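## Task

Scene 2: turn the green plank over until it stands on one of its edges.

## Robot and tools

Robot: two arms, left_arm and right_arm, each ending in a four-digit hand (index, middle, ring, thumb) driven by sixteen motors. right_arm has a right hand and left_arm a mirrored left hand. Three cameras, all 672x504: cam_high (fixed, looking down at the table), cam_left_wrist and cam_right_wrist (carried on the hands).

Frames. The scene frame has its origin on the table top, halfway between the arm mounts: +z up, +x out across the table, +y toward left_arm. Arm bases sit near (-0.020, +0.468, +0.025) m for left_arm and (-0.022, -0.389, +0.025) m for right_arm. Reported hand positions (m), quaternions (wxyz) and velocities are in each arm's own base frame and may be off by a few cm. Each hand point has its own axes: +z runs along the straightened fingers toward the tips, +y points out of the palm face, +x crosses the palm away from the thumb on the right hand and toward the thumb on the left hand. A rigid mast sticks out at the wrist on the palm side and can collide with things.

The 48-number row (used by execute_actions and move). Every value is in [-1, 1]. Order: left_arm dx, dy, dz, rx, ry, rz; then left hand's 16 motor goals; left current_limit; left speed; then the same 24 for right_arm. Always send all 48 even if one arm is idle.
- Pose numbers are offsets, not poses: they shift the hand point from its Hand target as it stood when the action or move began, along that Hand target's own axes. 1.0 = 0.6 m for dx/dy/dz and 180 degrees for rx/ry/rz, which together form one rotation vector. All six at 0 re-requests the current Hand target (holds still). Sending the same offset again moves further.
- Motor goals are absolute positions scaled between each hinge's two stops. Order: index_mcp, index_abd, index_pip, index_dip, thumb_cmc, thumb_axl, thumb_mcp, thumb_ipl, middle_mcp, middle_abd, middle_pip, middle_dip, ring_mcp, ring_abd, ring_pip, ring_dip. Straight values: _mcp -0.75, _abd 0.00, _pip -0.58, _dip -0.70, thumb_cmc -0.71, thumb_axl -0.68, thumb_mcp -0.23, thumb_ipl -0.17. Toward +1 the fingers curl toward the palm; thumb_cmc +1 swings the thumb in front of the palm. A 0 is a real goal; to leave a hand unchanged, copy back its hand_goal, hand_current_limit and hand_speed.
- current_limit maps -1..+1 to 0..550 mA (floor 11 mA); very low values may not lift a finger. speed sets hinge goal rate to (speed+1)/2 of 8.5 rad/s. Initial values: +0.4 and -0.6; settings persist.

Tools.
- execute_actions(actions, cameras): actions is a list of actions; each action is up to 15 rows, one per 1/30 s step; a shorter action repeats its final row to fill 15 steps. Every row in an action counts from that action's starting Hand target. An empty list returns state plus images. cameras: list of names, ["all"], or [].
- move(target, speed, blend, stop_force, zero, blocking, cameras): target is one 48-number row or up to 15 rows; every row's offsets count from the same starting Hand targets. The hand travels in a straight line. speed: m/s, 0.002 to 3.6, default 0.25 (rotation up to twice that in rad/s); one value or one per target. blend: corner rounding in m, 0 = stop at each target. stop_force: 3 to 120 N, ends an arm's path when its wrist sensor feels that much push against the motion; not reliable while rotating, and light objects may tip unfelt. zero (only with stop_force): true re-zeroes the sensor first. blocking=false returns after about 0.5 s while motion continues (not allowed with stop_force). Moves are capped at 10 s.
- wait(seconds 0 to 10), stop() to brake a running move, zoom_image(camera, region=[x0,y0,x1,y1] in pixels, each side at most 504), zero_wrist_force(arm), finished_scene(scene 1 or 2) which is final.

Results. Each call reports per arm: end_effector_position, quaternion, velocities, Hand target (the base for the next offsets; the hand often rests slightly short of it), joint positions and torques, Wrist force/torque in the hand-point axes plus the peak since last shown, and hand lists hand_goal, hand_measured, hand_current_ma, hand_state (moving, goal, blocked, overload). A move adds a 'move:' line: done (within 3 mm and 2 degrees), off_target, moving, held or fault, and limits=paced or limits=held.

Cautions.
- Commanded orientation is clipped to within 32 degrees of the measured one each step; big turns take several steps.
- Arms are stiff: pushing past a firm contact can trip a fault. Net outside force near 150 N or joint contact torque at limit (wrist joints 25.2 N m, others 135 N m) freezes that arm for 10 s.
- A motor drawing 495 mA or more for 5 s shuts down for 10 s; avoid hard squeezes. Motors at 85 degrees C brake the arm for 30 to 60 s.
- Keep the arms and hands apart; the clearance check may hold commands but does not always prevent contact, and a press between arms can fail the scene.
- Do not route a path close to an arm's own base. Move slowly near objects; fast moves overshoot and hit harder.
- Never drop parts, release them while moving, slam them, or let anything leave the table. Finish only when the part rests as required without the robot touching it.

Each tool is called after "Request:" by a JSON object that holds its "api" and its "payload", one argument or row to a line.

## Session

Request:
{"api": "execute_actions", "payload": {
  "actions": []
}}

Scene clock: 0.00 s.
left_arm: end_effector_position=(+0.4271, +0.0566, +0.0758) hand_goal=(-0.754, +0.000, -0.576, -0.696, -0.714, -0.678, -0.226, -0.168, -0.754, +0.000, -0.576, -0.696, -0.754, +0.000, -0.576, -0.696) hand_measured=(-0.754, +0.000, -0.576, -0.696, -0.714, -0.678, -0.226, -0.168, -0.754, +0.000, -0.576, -0.696, -0.754, +0.000, -0.576, -0.696) hand_current_ma=(+0, +0, +0, +0, +0, +0, +0, +0, +0, +0, +0, +0, +0, +0, +0, +0) hand_state=(goal, goal, goal, goal, goal, goal, goal, goal, goal, goal, goal, goal, goal, goal, goal, goal) hand_current_limit=0.40 hand_speed=-0.60 end_effector_quat_wxyz=(+0.077, +0.640, +0.531, -0.550) | right_arm: end_effector_position=(+0.4441, +0.2879, +0.2426) hand_goal=(-0.754, +0.000, -0.576, -0.696, -0.714, -0.678, -0.226, -0.168, -0.754, +0.000, -0.576, -0.696, -0.754, +0.000, -0.576, -0.696) hand_measured=(-0.754, +0.000, -0.576, -0.696, -0.714, -0.678, -0.226, -0.168, -0.754, +0.000, -0.576, -0.696, -0.754, +0.000, -0.576, -0.696) hand_current_ma=(+0, +0, +0, +0, +0, +0, +0, +0, +0, +0, +0, +0, +0, +0, +0, +0) hand_state=(goal, goal, goal, goal, goal, goal, goal, goal, goal, goal, goal, goal, goal, goal, goal, goal) hand_current_limit=0.40 hand_speed=-0.60 end_effector_quat_wxyz=(-0.100, +0.957, +0.230, -0.146)
Joint positions: left_arm=[3.816 -2.028 -1.737 -2.12 1.425 0.958] | right_arm=[0.379 -1.301 1.484 -1.487 -1.332 1.447]
Joint velocities: within noise
Joint torques (N m): no reading
Wrist force (N): no reading
Wrist torque (N m): no reading
Wrist force, peak (N): no reading
Hand target: left_arm +0.4271, +0.0566, +0.0758; +0.077, +0.640, +0.531, -0.550 | right_arm +0.4441, +0.2879, +0.2426; -0.100, +0.957, +0.230, -0.146
camera_calibration:
cam_left_wrist: T_world_to_cam=[[-0.387233, -0.181575, 0.903925, 0.0794249], [0.0172824, 0.978814, 0.204021, -0.124382], [-0.92182, 0.0946259, -0.375891, 0.538627], [0, 0, 0, 1]] pos_world=[0.529423, 0.0852002, 0.156048]
cam_right_wrist: T_world_to_cam=[[-0.376249, -0.926466, 0.00981797, 0.462241], [-0.371286, 0.160475, 0.914546, -0.14753], [-0.848872, 0.340452, -0.404363, 0.49988], [0, 0, 0, 1]] pos_world=[0.543476, 0.281741, 0.332518]

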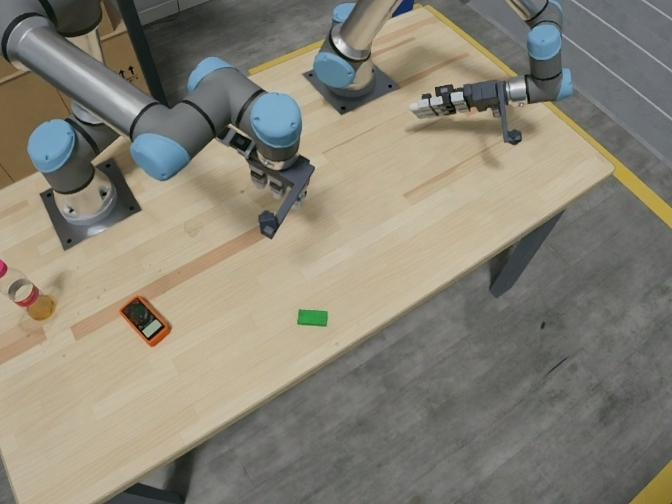

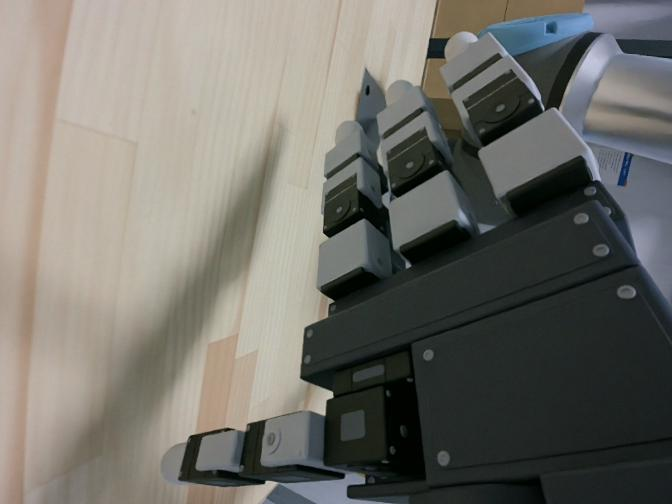

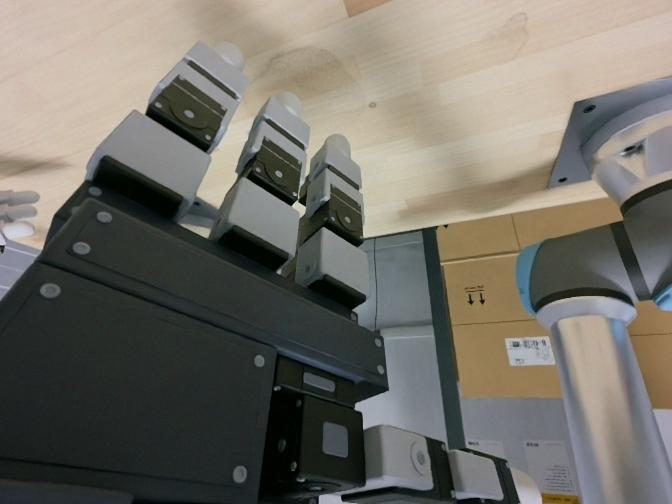

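Request:
{"api": "zoom_image", "payload": {
  "camera": "cam_high",
  "region": [270, 285, 354, 348]
}}

Scaled by 6.000 from the camera's 672x504 image, which has a finer 960x720 frame.

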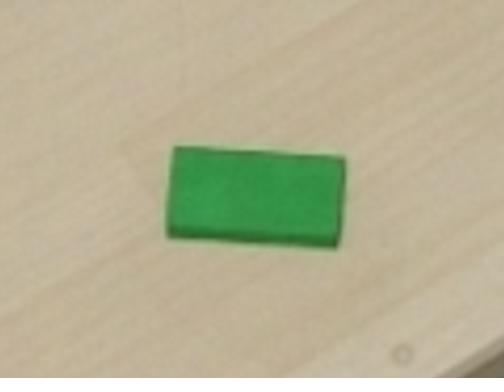

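Request:
{"api": "move", "payload": {
  "target": [0,0,0,0,0,0,-0.754,0,-0.576,-0.696,-0.714,-0.678,-0.226,-0.168,-0.754,0,-0.576,-0.696,-0.754,0,-0.576,-0.696,0.4,-0.6,0.2433,0.146,-0.025,0.2607,0.2859,0.2584,-0.973,0,0.15,-0.145,0.5,-0.677,-0.08,0.1,-0.97,0,-0.576,-0.696,-0.97,0,-0.576,-0.696,0.4,-0.6],
  "speed": 0.25,
  "cameras": ["cam_right_wrist","cam_high"]
}}

Scene clock: 44.70 s.
left_arm: end_effector_position=(+0.4271, +0.0566, +0.0758) hand_goal=(-0.754, +0.000, -0.576, -0.696, -0.714, -0.678, -0.226, -0.168, -0.754, +0.000, -0.576, -0.696, -0.754, +0.000, -0.576, -0.696) hand_measured=(-0.752, +0.000, -0.576, -0.696, -0.712, -0.678, -0.226, -0.168, -0.752, +0.000, -0.576, -0.696, -0.752, +0.000, -0.576, -0.696) hand_current_ma=(+8, -1, -2, +0, +6, +2, +1, +1, +8, -1, -2, +0, +8, -1, -2, +0) hand_state=(goal, goal, goal, goal, goal, goal, goal, goal, goal, goal, goal, goal, goal, goal, goal, goal) hand_current_limit=0.40 hand_speed=-0.60 end_effector_quat_wxyz=(+0.077, +0.640, +0.531, -0.550) | right_arm: end_effector_position=(+0.6093, +0.2778, +0.1998) hand_goal=(-0.974, +0.000, +0.150, -0.146, +0.500, -0.678, -0.080, +0.100, -0.970, +0.000, -0.576, -0.696, -0.970, +0.000, -0.576, -0.696) hand_measured=(-0.962, +0.000, +0.148, -0.148, +0.498, -0.678, -0.078, +0.098, -0.956, +0.000, -0.576, -0.696, -0.956, +0.000, -0.576, -0.696) hand_current_ma=(+43, +0, -3, -8, -3, +2, +5, -5, +51, +0, +0, +0, +51, +0, +0, +0) hand_state=(goal, goal, goal, goal, goal, goal, goal, goal, goal, goal, goal, goal, goal, goal, goal, goal) hand_current_limit=0.40 hand_speed=-0.60 end_effector_quat_wxyz=(-0.473, +0.820, -0.280, +0.161)
Joint positions: left_arm=[3.816 -2.028 -1.737 -2.12 1.425 0.958] | right_arm=[0.013 -1.192 1.856 -3.055 -0.825 2.578]
Joint torques (N m): left_arm=[0.22 37.54 14.74 -1.15 -0.19 -0.23] | right_arm=[-10.42 -26.15 -8.47 -3.92 -0.82 2.4]
Wrist force (N): left_arm=[0.1 -0.2 -0.4] | right_arm=[0.7 0.7 0.0]
Wrist torque (N m): left_arm=[0.01 -0.02 0.02] | right_arm=[-0.04 -0.20 0.09]
Wrist force, peak (N): left_arm=[0.3 -0.4 -0.5] | right_arm=[0.9 1.2 -0.2]
Hand target: left_arm +0.4271, +0.0566, +0.0758; +0.077, +0.640, +0.531, -0.550 | right_arm +0.6093, +0.2778, +0.1998; -0.473, +0.820, -0.280, +0.161
Off the commanded pose: left_arm 0.000 m, 0 deg | right_arm 0.000 m, 0 deg.
move: done
camera_calibration:
cam_right_wrist: T_world_to_cam=[[-0.801437, 0.20139, -0.563153, 0.575691], [-0.575446, -0.00307057, 0.817834, 0.143679], [0.162975, 0.979506, 0.11835, -0.27235], [0, 0, 0, 1]] pos_world=[0.588445, 0.151271, 0.238929]
Images, in order (width x height): cam_high 672x504, cam_right_wrist 672x504.

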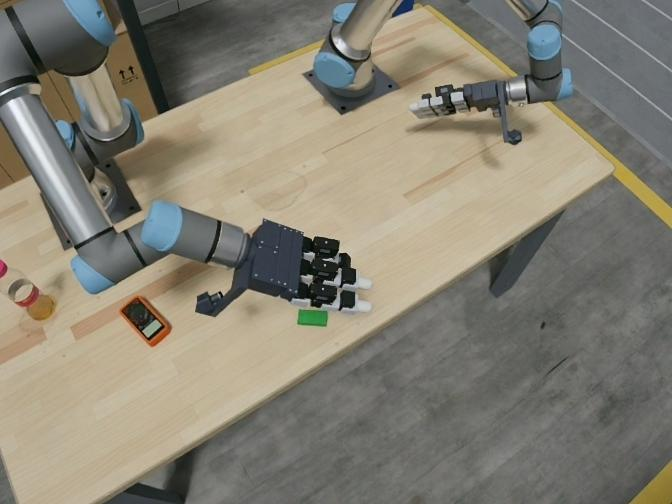

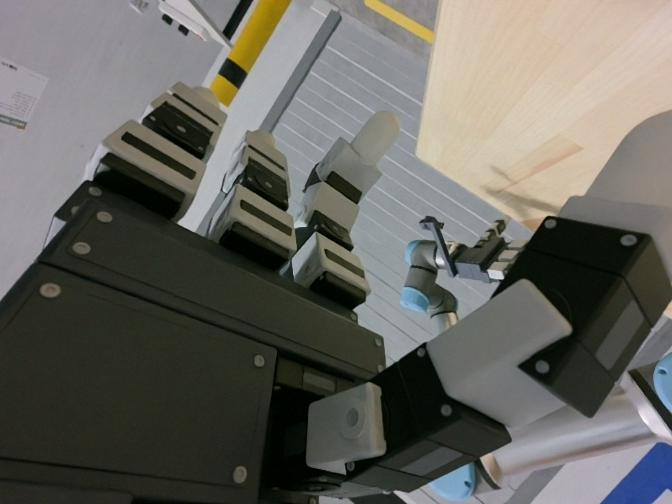

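Request:
{"api": "move", "payload": {
  "target": [0,0,0,0,0,0,-0.754,0,-0.576,-0.696,-0.714,-0.678,-0.226,-0.168,-0.754,0,-0.576,-0.696,-0.754,0,-0.576,-0.696,0.4,-0.6,0.0032,0.2362,0.1363,0,-0.0556,0.0962,-0.973,0,0.15,-0.145,0.5,-0.677,-0.08,0.1,-0.97,0,-0.576,-0.696,-0.97,0,-0.576,-0.696,0.4,-0.6],
  "speed": 0.1,
  "cameras": ["cam_right_wrist","cam_high"]
}}

Request:
{"api": "zoom_image", "payload": {
  "camera": "cam_right_wrist",
  "region": [340, 0, 660, 240]
}}

Scene clock: 78.17 s.
left_arm: end_effector_position=(+0.4271, +0.0566, +0.0758) hand_goal=(-0.754, +0.000, -0.576, -0.696, -0.714, -0.678, -0.226, -0.168, -0.754, +0.000, -0.576, -0.696, -0.754, +0.000, -0.576, -0.696) hand_measured=(-0.752, +0.000, -0.576, -0.696, -0.712, -0.678, -0.226, -0.168, -0.752, +0.000, -0.576, -0.696, -0.752, +0.000, -0.576, -0.696) hand_current_ma=(+8, -1, -2, +0, +6, +2, +1, +1, +8, -1, -2, +0, +8, -1, -2, +0) hand_state=(goal, goal, goal, goal, goal, goal, goal, goal, goal, goal, goal, goal, goal, goal, goal, goal) hand_current_limit=0.40 hand_speed=-0.60 end_effector_quat_wxyz=(+0.077, +0.640, +0.531, -0.550) | right_arm: end_effector_position=(+0.6105, +0.2765, +0.0363) hand_goal=(-0.974, +0.000, +0.150, -0.146, +0.500, -0.678, -0.080, +0.100, -0.970, +0.000, -0.576, -0.696, -0.970, +0.000, -0.576, -0.696) hand_measured=(-0.962, +0.000, +0.148, -0.148, +0.502, -0.678, -0.078, +0.098, -0.956, +0.000, -0.576, -0.696, -0.956, +0.000, -0.576, -0.696) hand_current_ma=(+43, +0, -3, -8, +3, +2, +5, -5, +51, +0, +0, +0, +51, +0, +0, +0) hand_state=(goal, goal, goal, goal, goal, goal, goal, goal, goal, goal, goal, goal, goal, goal, goal, goal) hand_current_limit=0.40 hand_speed=-0.60 end_effector_quat_wxyz=(-0.514, +0.779, -0.358, +0.016)
Joint positions: left_arm=[3.816 -2.028 -1.737 -2.12 1.425 0.958] | right_arm=[-0.057 -0.834 1.837 -3.209 -0.625 2.708]
Joint torques (N m): left_arm=[0.96 37.39 15.15 -1.42 -0.06 -0.06] | right_arm=[-11.33 -34.88 -21.88 -4.07 2.73 2.38]
Wrist force (N): left_arm=[0.1 -0.5 -0.3] | right_arm=[1.1 0.9 -0.2]
Wrist torque (N m): left_arm=[-0.04 -0.02 0.02] | right_arm=[0.02 -0.15 0.16]
Wrist force, peak (N): left_arm=[0.0 -0.3 -0.6] | right_arm=[1.6 1.6 -0.2]
Hand target: left_arm +0.4271, +0.0566, +0.0758; +0.077, +0.640, +0.531, -0.550 | right_arm +0.6105, +0.2765, +0.0362; -0.514, +0.779, -0.358, +0.016
Off the commanded pose: left_arm 0.000 m, 0 deg | right_arm 0.000 m, 0 deg.
move: done
camera_calibration:
cam_right_wrist: T_world_to_cam=[[-0.917642, 0.291448, -0.27017, 0.520186], [-0.332408, -0.190311, 0.923735, 0.177648], [0.217805, 0.937465, 0.271516, -0.279282], [0, 0, 0, 1]] pos_world=[0.597225, 0.144018, 0.0522689]
Images, in order (width x height): cam_high 672x504, cam_right_wrist 672x504.

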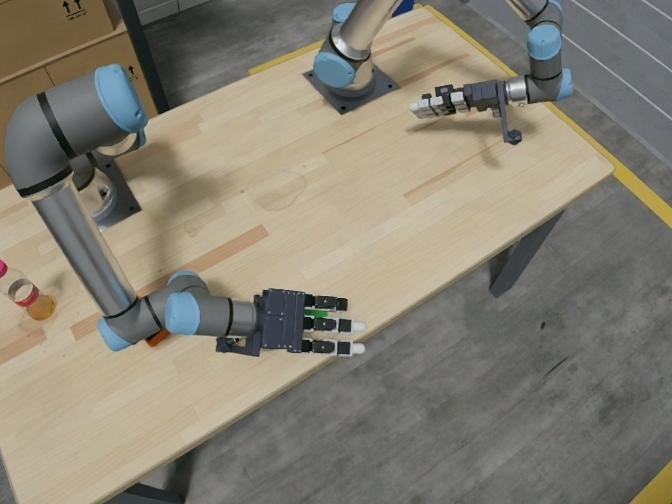

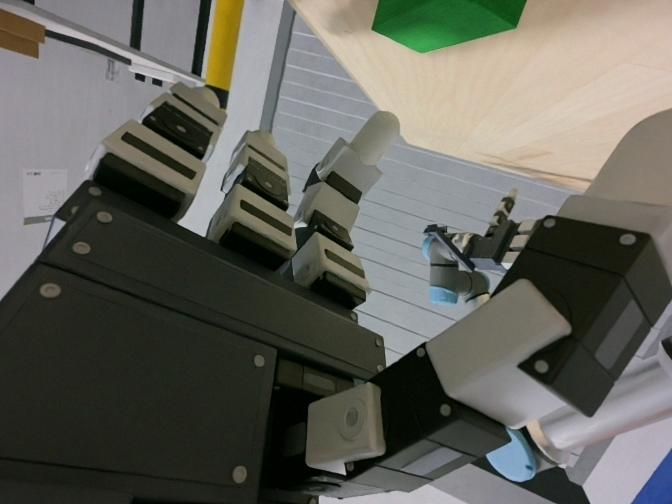

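Scaled by 1.575 from the camera's 672x504 image, which has a finer 960x720 frame.

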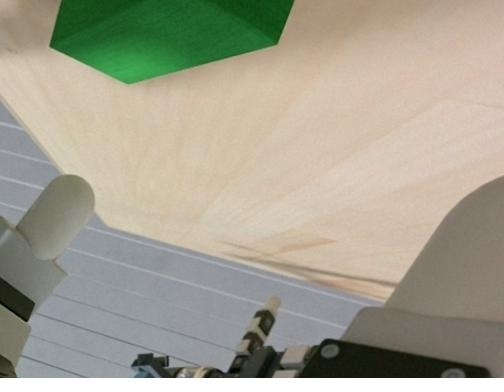

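Request:
{"api": "move", "payload": {
  "target": [0,0,0,0,0,0,-0.754,0,-0.576,-0.696,-0.714,-0.678,-0.226,-0.168,-0.754,0,-0.576,-0.696,-0.754,0,-0.576,-0.696,0.4,-0.6,0.0171,0.0407,0.0235,0,0,0,-0.973,0,0.15,-0.145,0.5,-0.677,-0.08,0.1,-0.97,0,-0.576,-0.696,-0.97,0,-0.576,-0.696,0.4,-0.6],
  "speed": 0.08,
  "cameras": ["cam_right_wrist"]
}}

Request:
{"api": "zoom_image", "payload": {
  "camera": "cam_right_wrist",
  "region": [340, 0, 660, 240]
}}

Scene clock: 90.93 s.
left_arm: end_effector_position=(+0.4271, +0.0566, +0.0758) hand_goal=(-0.754, +0.000, -0.576, -0.696, -0.714, -0.678, -0.226, -0.168, -0.754, +0.000, -0.576, -0.696, -0.754, +0.000, -0.576, -0.696) hand_measured=(-0.752, +0.000, -0.576, -0.696, -0.712, -0.678, -0.226, -0.168, -0.752, +0.000, -0.576, -0.696, -0.752, +0.000, -0.576, -0.696) hand_current_ma=(+8, -1, -2, +0, +6, +2, +1, +1, +8, -1, -2, +0, +8, -1, -2, +0) hand_state=(goal, goal, goal, goal, goal, goal, goal, goal, goal, goal, goal, goal, goal, goal, goal, goal) hand_current_limit=0.40 hand_speed=-0.60 end_effector_quat_wxyz=(+0.077, +0.640, +0.531, -0.550) | right_arm: end_effector_position=(+0.6104, +0.2765, +0.0062) hand_goal=(-0.974, +0.000, +0.150, -0.146, +0.500, -0.678, -0.080, +0.100, -0.970, +0.000, -0.576, -0.696, -0.970, +0.000, -0.576, -0.696) hand_measured=(-0.962, +0.000, +0.148, -0.148, +0.502, -0.678, -0.078, +0.098, -0.956, +0.000, -0.576, -0.696, -0.956, +0.000, -0.576, -0.696) hand_current_ma=(+43, +0, -3, -8, +3, +2, +5, -5, +51, +0, +0, +0, +51, +0, +0, +0) hand_state=(goal, goal, goal, goal, goal, goal, goal, goal, goal, goal, goal, goal, goal, goal, goal, goal) hand_current_limit=0.40 hand_speed=-0.60 end_effector_quat_wxyz=(-0.514, +0.779, -0.358, +0.016)
Joint positions: left_arm=[3.816 -2.028 -1.737 -2.12 1.425 0.958] | right_arm=[-0.057 -0.771 1.832 -3.266 -0.625 2.708]
Joint torques (N m): left_arm=[0.08 36.25 15.82 -1.36 -0.05 -0.04] | right_arm=[-4.63 -35.33 -21.6 -3.86 2.53 2.48]
Wrist force (N): left_arm=[0.1 0.2 -0.1] | right_arm=[1.2 1.0 -0.3]
Wrist torque (N m): left_arm=[0.04 -0.02 0.01] | right_arm=[0.05 -0.16 0.18]
Wrist force, peak (N): left_arm=[0.1 -0.4 -0.5] | right_arm=[1.0 1.5 -0.2]
Hand target: left_arm +0.4271, +0.0566, +0.0758; +0.077, +0.640, +0.531, -0.550 | right_arm +0.6104, +0.2765, +0.0062; -0.514, +0.779, -0.358, +0.016
Off the commanded pose: left_arm 0.000 m, 0 deg | right_arm 0.000 m, 0 deg.
move: done
camera_calibration:
cam_right_wrist: T_world_to_cam=[[-0.917676, 0.291451, -0.27005, 0.512098], [-0.332301, -0.190366, 0.923762, 0.205303], [0.217823, 0.937453, 0.271543, -0.271147], [0, 0, 0, 1]] pos_world=[0.597225, 0.144018, 0.022269]
Images, in order (width x height): cam_right_wrist 672x504.

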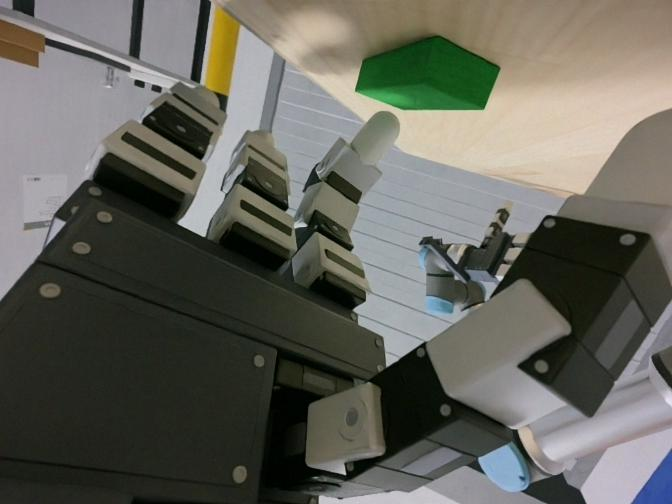

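Scaled by 1.575 from the camera's 672x504 image, which has a finer 960x720 frame.

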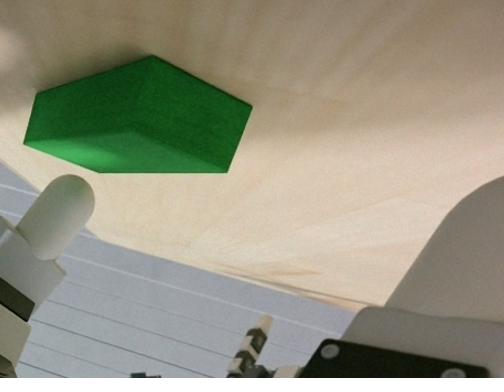

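Request:
{"api": "move", "payload": {
  "target": [
    [0,0,0,0,0,0,-0.754,0,-0.576,-0.696,-0.714,-0.678,-0.226,-0.168,-0.754,0,-0.576,-0.696,-0.754,0,-0.576,-0.696,0.4,-0.6,0.0208,-0.0510,0.0378,0,0,0,-0.973,0,0.15,-0.145,0.5,-0.677,-0.08,0.1,-0.97,0,-0.576,-0.696,-0.97,0,-0.576,-0.696,0.4,-0.6],
    [0,0,0,0,0,0,-0.754,0,-0.576,-0.696,-0.714,-0.678,-0.226,-0.168,-0.754,0,-0.576,-0.696,-0.754,0,-0.576,-0.696,0.4,-0.6,0.0365,-0.0138,0.0593,0,0,0,-0.973,0,0.15,-0.145,0.5,-0.677,-0.08,0.1,-0.97,0,-0.576,-0.696,-0.97,0,-0.576,-0.696,0.4,-0.6]
  ],
  "speed": 0.06,
  "stop_force": 8,
  "cameras": ["cam_right_wrist"]
}}

Request:
{"api": "zoom_image", "payload": {
  "camera": "cam_right_wrist",
  "region": [320, 20, 640, 260]
}}

Scene clock: 145.00 s.
left_arm: end_effector_position=(+0.4271, +0.0566, +0.0758) hand_goal=(-0.754, +0.000, -0.576, -0.696, -0.714, -0.678, -0.226, -0.168, -0.754, +0.000, -0.576, -0.696, -0.754, +0.000, -0.576, -0.696) hand_measured=(-0.752, +0.000, -0.576, -0.696, -0.712, -0.678, -0.226, -0.168, -0.752, +0.000, -0.576, -0.696, -0.752, +0.000, -0.576, -0.696) hand_current_ma=(+8, -1, -2, +0, +6, +2, +1, +1, +8, -1, -2, +0, +8, -1, -2, +0) hand_state=(goal, goal, goal, goal, goal, goal, goal, goal, goal, goal, goal, goal, goal, goal, goal, goal) hand_current_limit=0.40 hand_speed=-0.60 end_effector_quat_wxyz=(+0.077, +0.640, +0.531, -0.550) | right_arm: end_effector_position=(+0.6450, +0.2938, -0.0009) hand_goal=(-0.974, +0.000, +0.150, -0.146, +0.500, -0.678, -0.080, +0.100, -0.970, +0.000, -0.576, -0.696, -0.970, +0.000, -0.576, -0.696) hand_measured=(-0.962, +0.000, +0.148, -0.148, +0.502, -0.678, -0.078, +0.098, -0.956, +0.000, -0.576, -0.696, -0.956, +0.000, -0.576, -0.696) hand_current_ma=(+43, +0, -3, -8, +4, +2, +5, -5, +51, +0, +0, +0, +51, +0, +0, +0) hand_state=(goal, goal, goal, goal, goal, goal, goal, goal, goal, goal, goal, goal, goal, goal, goal, goal) hand_current_limit=0.40 hand_speed=-0.60 end_effector_quat_wxyz=(-0.514, +0.780, -0.358, +0.016)
Joint positions: left_arm=[3.816 -2.028 -1.737 -2.12 1.425 0.958] | right_arm=[-0.025 -0.702 1.702 -3.24 -0.644 2.75]
Joint torques (N m): left_arm=[-0.37 37.48 14.4 -1.28 -0.43 0.01] | right_arm=[4.99 -55.37 -2.42 -1.04 -0.41 -2.01]
Wrist force (N): left_arm=[0.1 -0.1 -0.2] | right_arm=[0.5 -2.1 -1.1]
Wrist torque (N m): left_arm=[0.00 -0.02 0.01] | right_arm=[-0.42 0.03 -0.03]
Wrist force, peak (N): left_arm=[0.0 -0.4 -0.6] | right_arm=[-25.6 -45.3 -33.3]
Hand target: left_arm +0.4271, +0.0566, +0.0758; +0.077, +0.640, +0.531, -0.550 | right_arm +0.6450, +0.2938, -0.0009; -0.514, +0.780, -0.358, +0.016 (not the last commanded pose)
Off the commanded pose: left_arm 0.000 m, 0 deg | right_arm 0.010 m, 0 deg.
move: contact (right_arm); path passed 1 of 2 targets
camera_calibration:
cam_right_wrist: T_world_to_cam=[[-0.91774, 0.291366, -0.269925, 0.536942], [-0.332136, -0.190305, 0.923834, 0.226538], [0.217806, 0.937491, 0.271424, -0.292967], [0, 0, 0, 1]] pos_world=[0.631824, 0.161318, 0.0151689]
Images, in order (width x height): cam_right_wrist 672x504.

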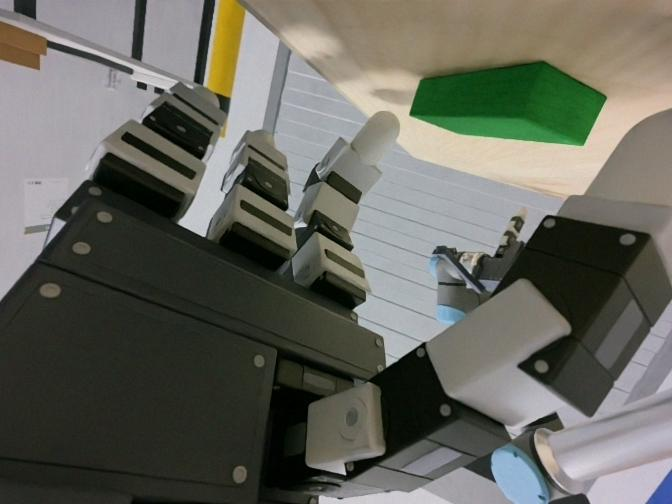

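Scaled by 1.575 from the camera's 672x504 image, which has a finer 960x720 frame.

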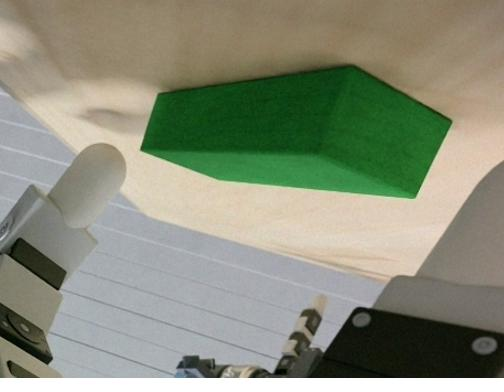

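Request:
{"api": "move", "payload": {
  "target": [0,0,0,0,0,0,-0.754,0,-0.576,-0.696,-0.714,-0.678,-0.226,-0.168,-0.754,0,-0.576,-0.696,-0.754,0,-0.576,-0.696,0.4,-0.6,-0.0207,-0.0307,-0.0131,0,0.03611,-0.06254,-0.973,0,0.15,-0.145,0.5,-0.677,-0.08,0.1,-0.97,0,-0.576,-0.696,-0.97,0,-0.576,-0.696,0.4,-0.6],
  "speed": 0.08,
  "cameras": ["cam_right_wrist"]
}}

Request:
{"api": "zoom_image", "payload": {
  "camera": "cam_right_wrist",
  "region": [320, 0, 640, 240]
}}

Scene clock: 158.57 s.
left_arm: end_effector_position=(+0.4271, +0.0566, +0.0758) hand_goal=(-0.754, +0.000, -0.576, -0.696, -0.714, -0.678, -0.226, -0.168, -0.754, +0.000, -0.576, -0.696, -0.754, +0.000, -0.576, -0.696) hand_measured=(-0.752, +0.000, -0.576, -0.696, -0.712, -0.678, -0.226, -0.168, -0.752, +0.000, -0.576, -0.696, -0.752, +0.000, -0.576, -0.696) hand_current_ma=(+8, -1, -2, +0, +6, +2, +1, +1, +8, -1, -2, +0, +8, -1, -2, +0) hand_state=(goal, goal, goal, goal, goal, goal, goal, goal, goal, goal, goal, goal, goal, goal, goal, goal) hand_current_limit=0.40 hand_speed=-0.60 end_effector_quat_wxyz=(+0.077, +0.640, +0.531, -0.550) | right_arm: end_effector_position=(+0.6427, +0.2987, +0.0220) hand_goal=(-0.974, +0.000, +0.150, -0.146, +0.500, -0.678, -0.080, +0.100, -0.970, +0.000, -0.576, -0.696, -0.970, +0.000, -0.576, -0.696) hand_measured=(-0.962, +0.000, +0.148, -0.148, +0.502, -0.678, -0.078, +0.098, -0.956, +0.000, -0.576, -0.696, -0.956, +0.000, -0.576, -0.696) hand_current_ma=(+43, +0, -3, -8, +4, +2, +5, -5, +51, +0, +0, +0, +51, +0, +0, +0) hand_state=(goal, goal, goal, goal, goal, goal, goal, goal, goal, goal, goal, goal, goal, goal, goal, goal) hand_current_limit=0.40 hand_speed=-0.60 end_effector_quat_wxyz=(-0.489, +0.809, -0.308, +0.110)
Joint positions: left_arm=[3.816 -2.028 -1.737 -2.12 1.425 0.958] | right_arm=[0.024 -0.786 1.773 -3.342 -0.78 2.665]
Joint torques (N m): left_arm=[-0.31 38.59 14.2 -1.41 -0.11 0.15] | right_arm=[10.41 -54.83 -3.72 -4.09 -0.83 -2.27]
Wrist force (N): left_arm=[0.2 0.0 -0.2] | right_arm=[0.6 0.7 -0.3]
Wrist torque (N m): left_arm=[0.02 -0.03 0.01] | right_arm=[-0.01 -0.15 0.30]
Wrist force, peak (N): left_arm=[0.5 -0.5 0.0] | right_arm=[0.6 -2.3 -1.8]
Hand target: left_arm +0.4271, +0.0566, +0.0758; +0.077, +0.640, +0.531, -0.550 | right_arm +0.6427, +0.2987, +0.0221; -0.489, +0.809, -0.308, +0.110
Off the commanded pose: left_arm 0.000 m, 0 deg | right_arm 0.000 m, 0 deg.
move: done
camera_calibration:
cam_right_wrist: T_world_to_cam=[[-0.851426, 0.239856, -0.466415, 0.516617], [-0.493625, -0.0659795, 0.867168, 0.273441], [0.177222, 0.968564, 0.174576, -0.284277], [0, 0, 0, 1]] pos_world=[0.625219, 0.169468, 0.0534666]
Images, in order (width x height): cam_right_wrist 672x504.

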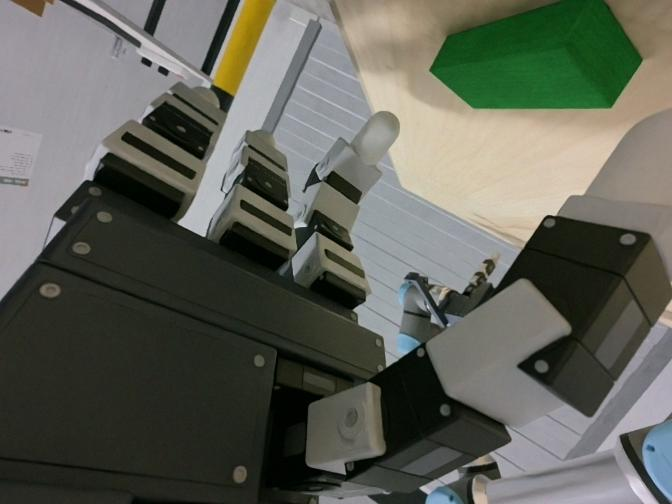

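Scaled by 1.575 from the camera's 672x504 image, which has a finer 960x720 frame.

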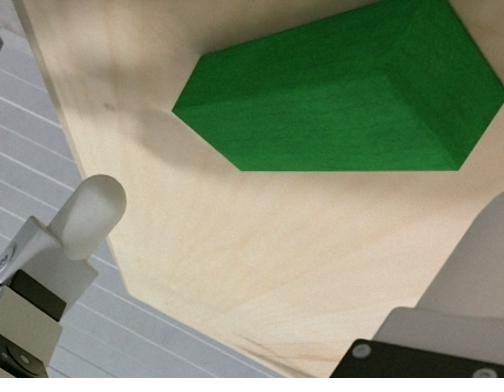

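Request:
{"api": "move", "payload": {
  "target": [0,0,0,0,0,0,-0.754,0,-0.576,-0.696,-0.714,-0.678,-0.226,-0.168,-0.754,0,-0.576,-0.696,-0.754,0,-0.576,-0.696,0.4,-0.6,0.0090,0.0396,0.0229,0,0,0,-0.973,0,0.15,-0.145,0.5,-0.677,-0.08,0.1,-0.97,0,-0.576,-0.696,-0.97,0,-0.576,-0.696,0.4,-0.6],
  "speed": 0.03,
  "stop_force": 5,
  "cameras": ["cam_right_wrist"]
}}

Request:
{"api": "zoom_image", "payload": {
  "camera": "cam_right_wrist",
  "region": [340, 20, 660, 260]
}}

Scene clock: 167.53 s.
left_arm: end_effector_position=(+0.4271, +0.0566, +0.0758) hand_goal=(-0.754, +0.000, -0.576, -0.696, -0.714, -0.678, -0.226, -0.168, -0.754, +0.000, -0.576, -0.696, -0.754, +0.000, -0.576, -0.696) hand_measured=(-0.752, +0.000, -0.576, -0.696, -0.712, -0.678, -0.226, -0.168, -0.752, +0.000, -0.576, -0.696, -0.752, +0.000, -0.576, -0.696) hand_current_ma=(+8, -1, -2, +0, +6, +2, +1, +1, +8, -1, -2, +0, +8, -1, -2, +0) hand_state=(goal, goal, goal, goal, goal, goal, goal, goal, goal, goal, goal, goal, goal, goal, goal, goal) hand_current_limit=0.40 hand_speed=-0.60 end_effector_quat_wxyz=(+0.077, +0.640, +0.531, -0.550) | right_arm: end_effector_position=(+0.6443, +0.2975, -0.0055) hand_goal=(-0.974, +0.000, +0.150, -0.146, +0.500, -0.678, -0.080, +0.100, -0.970, +0.000, -0.576, -0.696, -0.970, +0.000, -0.576, -0.696) hand_measured=(-0.962, +0.000, +0.148, -0.148, +0.500, -0.678, -0.082, +0.104, -0.956, +0.000, -0.576, -0.696, -0.956, +0.000, -0.576, -0.696) hand_current_ma=(+43, +0, -3, -8, +2, +2, -4, +13, +51, +0, +0, +0, +51, +0, +0, +0) hand_state=(goal, goal, goal, goal, goal, goal, goal, goal, goal, goal, goal, goal, goal, goal, goal, goal) hand_current_limit=0.40 hand_speed=-0.60 end_effector_quat_wxyz=(-0.489, +0.809, -0.308, +0.110)
Joint positions: left_arm=[3.816 -2.028 -1.737 -2.12 1.425 0.958] | right_arm=[0.022 -0.729 1.763 -3.387 -0.778 2.662]
Joint torques (N m): left_arm=[1.37 38.04 14.41 -1.6 -0.12 0.15] | right_arm=[-7.52 -53.96 -4.97 -0.92 1.3 -2.13]
Wrist force (N): left_arm=[0.3 -0.3 -0.1] | right_arm=[0.6 -2.5 -2.4]
Wrist torque (N m): left_arm=[-0.03 -0.04 0.04] | right_arm=[-0.25 -0.18 0.35]
Wrist force, peak (N): left_arm=[0.0 -0.3 -0.6] | right_arm=[0.9 -4.2 -2.9]
Hand target: left_arm +0.4271, +0.0566, +0.0758; +0.077, +0.640, +0.531, -0.550 | right_arm +0.6442, +0.2975, -0.0055; -0.489, +0.809, -0.308, +0.110
Off the commanded pose: left_arm 0.000 m, 0 deg | right_arm 0.000 m, 0 deg.
move: contact (right_arm)
camera_calibration:
cam_right_wrist: T_world_to_cam=[[-0.851321, 0.239793, -0.466639, 0.505345], [-0.49384, -0.0659684, 0.867047, 0.298221], [0.177128, 0.96858, 0.17458, -0.278524], [0, 0, 0, 1]] pos_world=[0.626819, 0.168268, 0.0258665]
Images, in order (width x height): cam_right_wrist 672x504.

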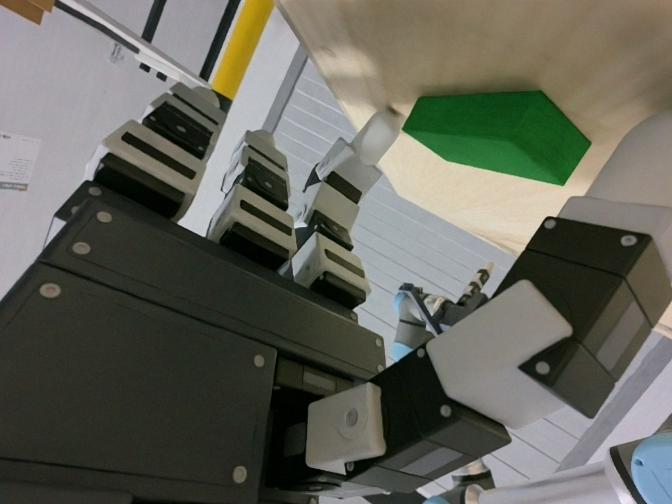

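Scaled by 1.575 from the camera's 672x504 image, which has a finer 960x720 frame.

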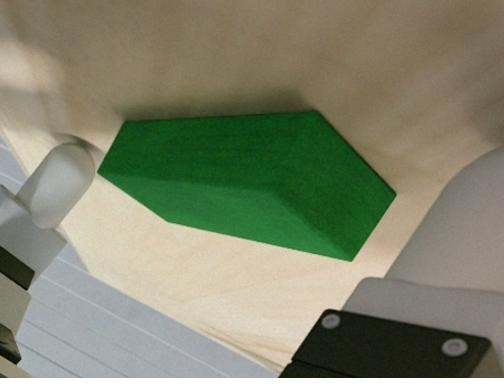

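Request:
{"api": "move", "payload": {
  "target": [
    [0,0,0,0,0,0,-0.754,0,-0.576,-0.696,-0.714,-0.678,-0.226,-0.168,-0.754,0,-0.576,-0.696,-0.754,0,-0.576,-0.696,0.4,-0.6,-0.0003,-0.0022,-0.0012,0,0,0,-0.973,0,0.15,-0.145,0.5,-0.677,-0.08,0.1,-0.97,0,-0.576,-0.696,-0.97,0,-0.576,-0.696,0.4,-0.8],
    [0,0,0,0,0,0,-0.754,0,-0.576,-0.696,-0.714,-0.678,-0.226,-0.168,-0.754,0,-0.576,-0.696,-0.754,0,-0.576,-0.696,0.4,-0.6,-0.0003,-0.0022,-0.0012,0,0,0,-0.88,0,0.37,-0.06,0.5,-0.677,0.09,0.03,-0.97,0,-0.576,-0.696,-0.97,0,-0.576,-0.696,0.2,-0.8]
  ],
  "speed": 0.03,
  "cameras": ["cam_right_wrist"]
}}

Request:
{"api": "zoom_image", "payload": {
  "camera": "cam_right_wrist",
  "region": [340, 20, 660, 260]
}}

Scene clock: 175.23 s.
left_arm: end_effector_position=(+0.4271, +0.0566, +0.0758) hand_goal=(-0.754, +0.000, -0.576, -0.696, -0.714, -0.678, -0.226, -0.168, -0.754, +0.000, -0.576, -0.696, -0.754, +0.000, -0.576, -0.696) hand_measured=(-0.752, +0.000, -0.576, -0.696, -0.712, -0.678, -0.226, -0.168, -0.752, +0.000, -0.576, -0.696, -0.752, +0.000, -0.576, -0.696) hand_current_ma=(+8, -1, -2, +0, +6, +2, +1, +1, +8, -1, -2, +0, +8, -1, -2, +0) hand_state=(goal, goal, goal, goal, goal, goal, goal, goal, goal, goal, goal, goal, goal, goal, goal, goal) hand_current_limit=0.40 hand_speed=-0.60 end_effector_quat_wxyz=(+0.077, +0.640, +0.531, -0.550) | right_arm: end_effector_position=(+0.6443, +0.2975, -0.0040) hand_goal=(-0.880, +0.000, +0.370, -0.060, +0.500, -0.678, +0.090, +0.030, -0.970, +0.000, -0.576, -0.696, -0.970, +0.000, -0.576, -0.696) hand_measured=(-0.874, +0.000, +0.368, -0.064, +0.500, -0.678, +0.088, +0.028, -0.956, +0.000, -0.576, -0.696, -0.956, +0.000, -0.576, -0.696) hand_current_ma=(+16, +0, -6, -9, -1, +2, -7, -10, +51, +0, +0, +0, +51, +0, +0, +0) hand_state=(goal, goal, goal, goal, goal, goal, goal, goal, goal, goal, goal, goal, goal, goal, goal, goal) hand_current_limit=0.20 hand_speed=-0.80 end_effector_quat_wxyz=(-0.489, +0.809, -0.308, +0.110)
Joint positions: left_arm=[3.816 -2.028 -1.737 -2.12 1.425 0.958] | right_arm=[0.022 -0.732 1.763 -3.385 -0.778 2.662]
Joint torques (N m): left_arm=[0.12 39.78 15.31 -1.41 -0.19 0.03] | right_arm=[10.34 -54.26 -2.96 -1.11 -0.58 2.11]
Wrist force (N): left_arm=[0.0 -0.2 0.0] | right_arm=[1.0 1.2 -0.3]
Wrist torque (N m): left_arm=[-0.02 0.00 0.00] | right_arm=[0.06 -0.20 0.33]
Wrist force, peak (N): left_arm=[0.3 -0.4 -0.7] | right_arm=[0.9 -2.6 -2.5]
Hand target: left_arm +0.4271, +0.0566, +0.0758; +0.077, +0.640, +0.531, -0.550 | right_arm +0.6443, +0.2975, -0.0040; -0.489, +0.809, -0.308, +0.110
Off the commanded pose: left_arm 0.000 m, 0 deg | right_arm 0.000 m, 0 deg.
move: done
camera_calibration:
cam_right_wrist: T_world_to_cam=[[-0.851321, 0.239793, -0.466639, 0.506045], [-0.49384, -0.0659684, 0.867047, 0.296921], [0.177128, 0.96858, 0.17458, -0.278786], [0, 0, 0, 1]] pos_world=[0.626819, 0.168268, 0.0273665]
Images, in order (width x height): cam_right_wrist 672x504.

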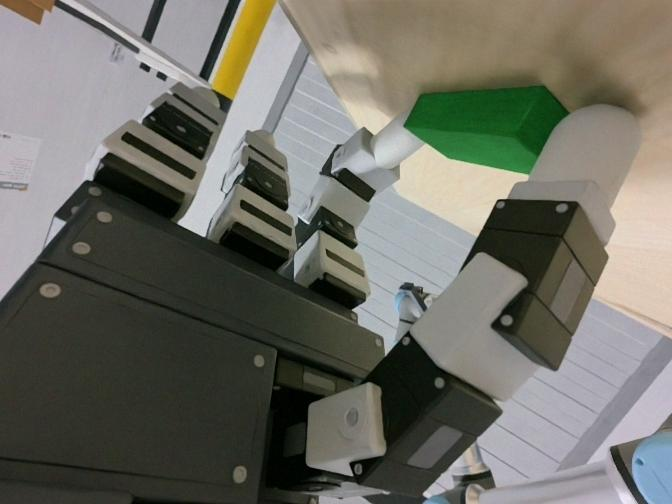

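Scaled by 1.575 from the camera's 672x504 image, which has a finer 960x720 frame.

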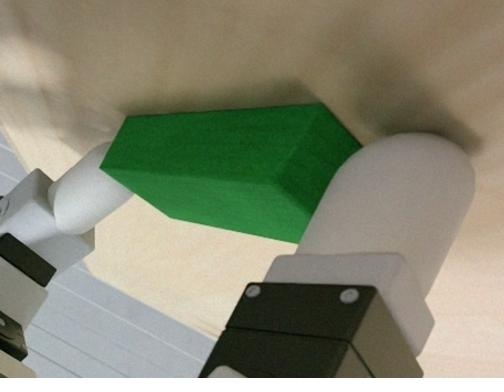

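Request:
{"api": "move", "payload": {
  "target": [0,0,0,0,0,0,-0.754,0,-0.576,-0.696,-0.714,-0.678,-0.226,-0.168,-0.754,0,-0.576,-0.696,-0.754,0,-0.576,-0.696,0.4,-0.6,0,0,0,0,0,0,-0.82,0,0.43,-0.044,0.5,-0.677,0.26,0.03,-0.97,0,-0.576,-0.696,-0.97,0,-0.576,-0.696,0.4,-0.85],
  "speed": 0.03,
  "cameras": ["cam_right_wrist"]
}}

Request:
{"api": "zoom_image", "payload": {
  "camera": "cam_right_wrist",
  "region": [340, 20, 660, 260]
}}

Scene clock: 179.70 s.
left_arm: end_effector_position=(+0.4271, +0.0566, +0.0758) hand_goal=(-0.754, +0.000, -0.576, -0.696, -0.714, -0.678, -0.226, -0.168, -0.754, +0.000, -0.576, -0.696, -0.754, +0.000, -0.576, -0.696) hand_measured=(-0.752, +0.000, -0.576, -0.696, -0.712, -0.678, -0.226, -0.168, -0.752, +0.000, -0.576, -0.696, -0.752, +0.000, -0.576, -0.696) hand_current_ma=(+8, -1, -2, +0, +6, +2, +1, +1, +8, -1, -2, +0, +8, -1, -2, +0) hand_state=(goal, goal, goal, goal, goal, goal, goal, goal, goal, goal, goal, goal, goal, goal, goal, goal) hand_current_limit=0.40 hand_speed=-0.60 end_effector_quat_wxyz=(+0.077, +0.640, +0.531, -0.550) | right_arm: end_effector_position=(+0.6443, +0.2975, -0.0040) hand_goal=(-0.820, +0.000, +0.430, -0.044, +0.500, -0.678, +0.260, +0.030, -0.970, +0.000, -0.576, -0.696, -0.970, +0.000, -0.576, -0.696) hand_measured=(-0.852, +0.000, +0.400, -0.052, +0.500, -0.678, +0.128, +0.012, -0.956, +0.000, -0.576, -0.696, -0.956, +0.000, -0.576, -0.696) hand_current_ma=(-125, +0, -112, -27, -1, +2, -385, -82, +51, +0, +0, +0, +51, +0, +0, +0) hand_state=(blocked, goal, blocked, goal, goal, goal, blocked, goal, goal, goal, goal, goal, goal, goal, goal, goal) hand_current_limit=0.40 hand_speed=-0.85 end_effector_quat_wxyz=(-0.489, +0.809, -0.308, +0.110)
Joint positions: left_arm=[3.816 -2.028 -1.737 -2.12 1.425 0.958] | right_arm=[0.022 -0.732 1.763 -3.385 -0.778 2.662]
Joint torques (N m): left_arm=[0.36 38.3 14.78 -1.53 -0.24 -0.09] | right_arm=[9.9 -42.01 -3.18 -1.56 -0.58 2.26]
Wrist force (N): left_arm=[0.0 -0.1 -0.2] | right_arm=[0.4 0.6 -0.9]
Wrist torque (N m): left_arm=[0.01 -0.01 0.00] | right_arm=[0.03 -0.16 0.31]
Wrist force, peak (N): left_arm=[0.1 -0.8 -0.2] | right_arm=[0.8 1.5 -0.4]
Hand target: left_arm +0.4271, +0.0566, +0.0758; +0.077, +0.640, +0.531, -0.550 | right_arm +0.6443, +0.2975, -0.0040; -0.489, +0.809, -0.308, +0.110
Off the commanded pose: left_arm 0.000 m, 0 deg | right_arm 0.000 m, 0 deg.
move: done
camera_calibration:
cam_right_wrist: T_world_to_cam=[[-0.851344, 0.239789, -0.466599, 0.506059], [-0.493801, -0.0659798, 0.867068, 0.296897], [0.177128, 0.96858, 0.17458, -0.278786], [0, 0, 0, 1]] pos_world=[0.626819, 0.168268, 0.0273665]
Images, in order (width x height): cam_right_wrist 672x504.

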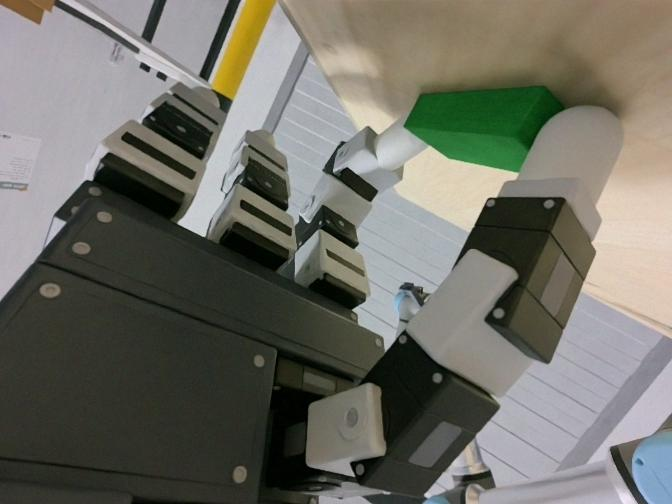

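Scaled by 1.575 from the camera's 672x504 image, which has a finer 960x720 frame.

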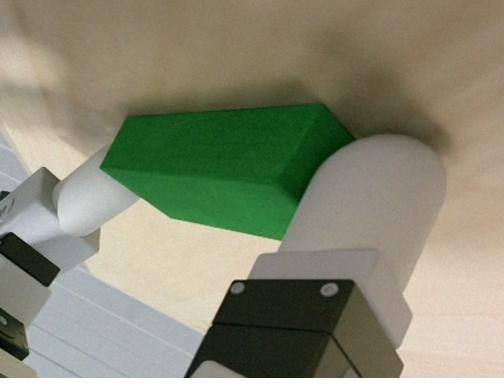

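Request:
{"api": "move", "payload": {
  "target": [
    [0,0,0,0,0,0,-0.754,0,-0.576,-0.696,-0.714,-0.678,-0.226,-0.168,-0.754,0,-0.576,-0.696,-0.754,0,-0.576,-0.696,0.4,-0.6,0,0,0,0,0,0,-0.88,0,0.37,-0.06,0.5,-0.677,0.09,0.03,-0.97,0,-0.576,-0.696,-0.97,0,-0.576,-0.696,0.2,-0.8],
    [0,0,0,0,0,0,-0.754,0,-0.576,-0.696,-0.714,-0.678,-0.226,-0.168,-0.754,0,-0.576,-0.696,-0.754,0,-0.576,-0.696,0.4,-0.6,0.0003,0.0024,0.0014,0,0,0,-0.88,0,0.37,-0.06,0.5,-0.677,0.09,0.03,-0.97,0,-0.576,-0.696,-0.97,0,-0.576,-0.696,0.2,-0.8],
    [0,0,0,0,0,0,-0.754,0,-0.576,-0.696,-0.714,-0.678,-0.226,-0.168,-0.754,0,-0.576,-0.696,-0.754,0,-0.576,-0.696,0.4,-0.6,0.0003,0.0024,0.0014,0,0,0,-0.81,0,0.43,-0.044,0.5,-0.677,0.26,0.03,-0.97,0,-0.576,-0.696,-0.97,0,-0.576,-0.696,0.4,-0.8]
  ],
  "speed": 0.02,
  "cameras": ["cam_right_wrist"]
}}

Request:
{"api": "zoom_image", "payload": {
  "camera": "cam_right_wrist",
  "region": [340, 20, 660, 260]
}}

Scene clock: 187.43 s.
left_arm: end_effector_position=(+0.4271, +0.0566, +0.0758) hand_goal=(-0.754, +0.000, -0.576, -0.696, -0.714, -0.678, -0.226, -0.168, -0.754, +0.000, -0.576, -0.696, -0.754, +0.000, -0.576, -0.696) hand_measured=(-0.752, +0.000, -0.576, -0.696, -0.712, -0.678, -0.226, -0.168, -0.752, +0.000, -0.576, -0.696, -0.752, +0.000, -0.576, -0.696) hand_current_ma=(+8, -1, -2, +0, +6, +2, +1, +1, +8, -1, -2, +0, +8, -1, -2, +0) hand_state=(goal, goal, goal, goal, goal, goal, goal, goal, goal, goal, goal, goal, goal, goal, goal, goal) hand_current_limit=0.40 hand_speed=-0.60 end_effector_quat_wxyz=(+0.077, +0.640, +0.531, -0.550) | right_arm: end_effector_position=(+0.6443, +0.2975, -0.0057) hand_goal=(-0.810, +0.000, +0.430, -0.044, +0.500, -0.678, +0.260, +0.030, -0.970, +0.000, -0.576, -0.696, -0.970, +0.000, -0.576, -0.696) hand_measured=(-0.832, +0.000, +0.410, -0.050, +0.498, -0.678, +0.096, +0.028, -0.956, +0.000, -0.576, -0.696, -0.956, +0.000, -0.576, -0.696) hand_current_ma=(-80, +0, -68, -18, -3, +1, -385, -4, +51, +0, +0, +0, +51, +0, +0, +0) hand_state=(blocked, goal, blocked, goal, goal, goal, blocked, goal, goal, goal, goal, goal, goal, goal, goal, goal) hand_current_limit=0.40 hand_speed=-0.80 end_effector_quat_wxyz=(-0.489, +0.809, -0.308, +0.110)
Joint positions: left_arm=[3.816 -2.028 -1.737 -2.12 1.425 0.958] | right_arm=[0.022 -0.729 1.763 -3.388 -0.778 2.662]
Joint torques (N m): left_arm=[0.17 38.85 13.8 -1.4 -0.11 -0.2] | right_arm=[11.48 -28.08 -16.65 -2.29 -0.7 1.9]
Wrist force (N): left_arm=[0.0 -0.1 0.0] | right_arm=[1.2 -12.3 -10.5]
Wrist torque (N m): left_arm=[-0.01 -0.01 0.00] | right_arm=[-0.89 -0.41 0.49]
Wrist force, peak (N): left_arm=[0.2 0.0 -0.7] | right_arm=[1.2 -12.3 -10.5]
Hand target: left_arm +0.4271, +0.0566, +0.0758; +0.077, +0.640, +0.531, -0.550 | right_arm +0.6443, +0.2975, -0.0057; -0.489, +0.809, -0.308, +0.110
Off the commanded pose: left_arm 0.000 m, 0 deg | right_arm 0.000 m, 0 deg.
move: done
camera_calibration:
cam_right_wrist: T_world_to_cam=[[-0.851321, 0.239793, -0.466639, 0.505298], [-0.49384, -0.0659684, 0.867047, 0.298308], [0.177128, 0.96858, 0.17458, -0.278507], [0, 0, 0, 1]] pos_world=[0.626819, 0.168268, 0.0257665]
Images, in order (width x height): cam_right_wrist 672x504.

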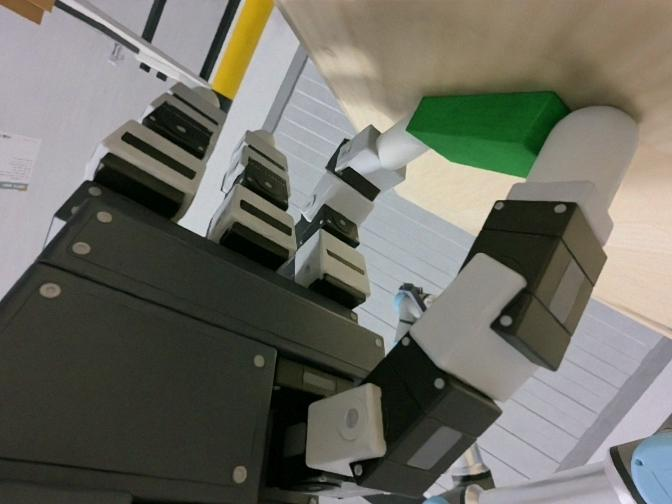

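Scaled by 1.575 from the camera's 672x504 image, which has a finer 960x720 frame.

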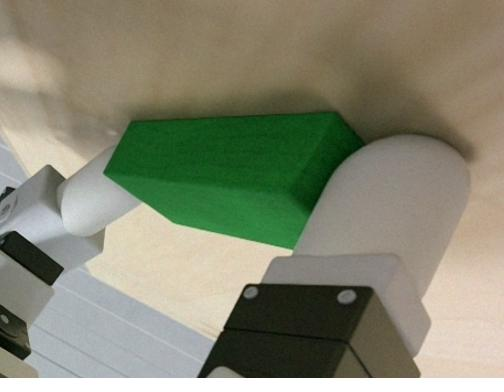

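Request:
{"api": "move", "payload": {
  "target": [0,0,0,0,0,0,-0.754,0,-0.576,-0.696,-0.714,-0.678,-0.226,-0.168,-0.754,0,-0.576,-0.696,-0.754,0,-0.576,-0.696,0.4,-0.6,-0.0028,-0.0201,-0.0116,0,0,0,-0.81,0,0.43,-0.044,0.5,-0.677,0.28,0.03,-0.97,0,-0.576,-0.696,-0.97,0,-0.576,-0.696,0.4,-0.8],
  "speed": 0.03,
  "cameras": ["cam_right_wrist","cam_high"]
}}

Request:
{"api": "zoom_image", "payload": {
  "camera": "cam_right_wrist",
  "region": [340, 20, 660, 260]
}}

Scene clock: 191.80 s.
left_arm: end_effector_position=(+0.4271, +0.0566, +0.0758) hand_goal=(-0.754, +0.000, -0.576, -0.696, -0.714, -0.678, -0.226, -0.168, -0.754, +0.000, -0.576, -0.696, -0.754, +0.000, -0.576, -0.696) hand_measured=(-0.752, +0.000, -0.576, -0.696, -0.712, -0.678, -0.226, -0.168, -0.752, +0.000, -0.576, -0.696, -0.752, +0.000, -0.576, -0.696) hand_current_ma=(+8, -1, -2, +0, +6, +2, +1, +1, +8, -1, -2, +0, +8, -1, -2, +0) hand_state=(goal, goal, goal, goal, goal, goal, goal, goal, goal, goal, goal, goal, goal, goal, goal, goal) hand_current_limit=0.40 hand_speed=-0.60 end_effector_quat_wxyz=(+0.077, +0.640, +0.531, -0.550) | right_arm: end_effector_position=(+0.6443, +0.2975, +0.0083) hand_goal=(-0.810, +0.000, +0.430, -0.044, +0.500, -0.678, +0.280, +0.030, -0.970, +0.000, -0.576, -0.696, -0.970, +0.000, -0.576, -0.696) hand_measured=(-0.842, +0.000, +0.404, -0.056, +0.502, -0.678, +0.120, +0.010, -0.956, +0.000, -0.576, -0.696, -0.956, +0.000, -0.576, -0.696) hand_current_ma=(-128, +0, -92, -38, +6, +1, -385, -90, +51, +0, +0, +0, +51, +0, +0, +0) hand_state=(blocked, goal, blocked, goal, goal, goal, blocked, goal, goal, goal, goal, goal, goal, goal, goal, goal) hand_current_limit=0.40 hand_speed=-0.80 end_effector_quat_wxyz=(-0.489, +0.809, -0.308, +0.110)
Joint positions: left_arm=[3.816 -2.028 -1.737 -2.12 1.425 0.958] | right_arm=[0.022 -0.757 1.767 -3.363 -0.778 2.662]
Joint torques (N m): left_arm=[0.05 39.84 13.41 -1.59 -0.57 -0.18] | right_arm=[5.96 -54.72 -2.81 -0.98 0.16 1.83]
Wrist force (N): left_arm=[0.3 -0.2 -0.3] | right_arm=[0.8 1.5 -0.1]
Wrist torque (N m): left_arm=[0.00 -0.04 0.03] | right_arm=[0.05 -0.17 0.30]
Wrist force, peak (N): left_arm=[-0.3 -0.5 -0.2] | right_arm=[1.4 -12.7 -10.4]
Hand target: left_arm +0.4271, +0.0566, +0.0758; +0.077, +0.640, +0.531, -0.550 | right_arm +0.6443, +0.2975, +0.0083; -0.489, +0.809, -0.308, +0.110
Off the commanded pose: left_arm 0.000 m, 0 deg | right_arm 0.000 m, 0 deg.
move: done
camera_calibration:
cam_right_wrist: T_world_to_cam=[[-0.851386, 0.239782, -0.466525, 0.511799], [-0.493728, -0.0660005, 0.867108, 0.286195], [0.177126, 0.968581, 0.174579, -0.281029], [0, 0, 0, 1]] pos_world=[0.626819, 0.168368, 0.0396666]
Images, in order (width x height): cam_high 672x504, cam_right_wrist 672x504.

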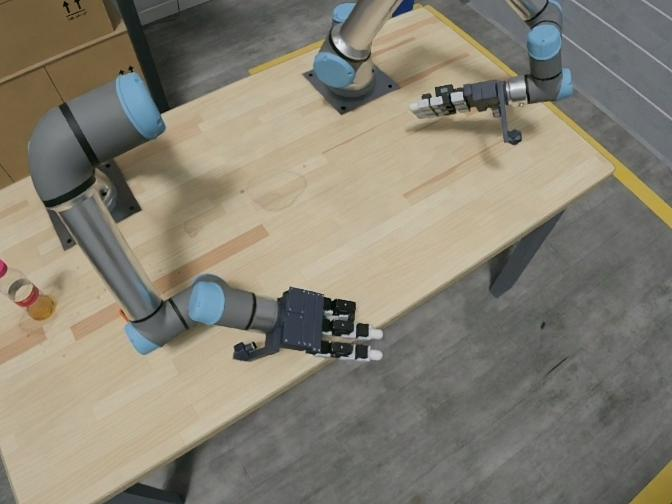

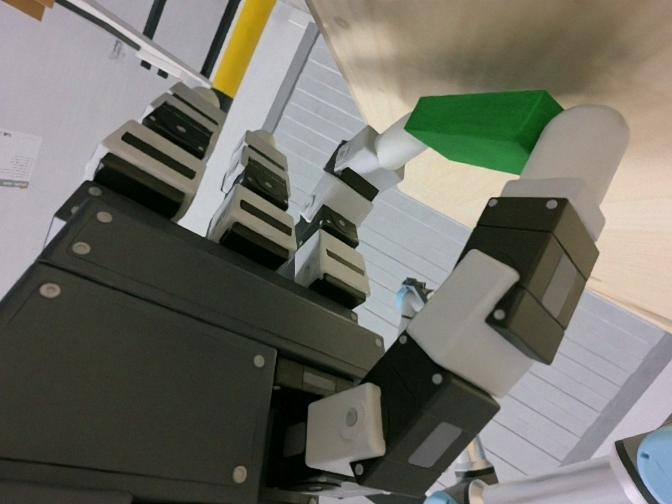

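Scaled by 1.575 from the camera's 672x504 image, which has a finer 960x720 frame.

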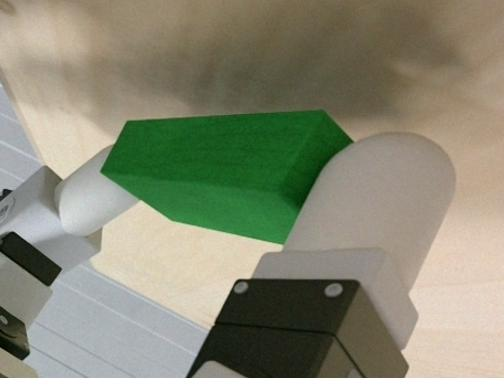

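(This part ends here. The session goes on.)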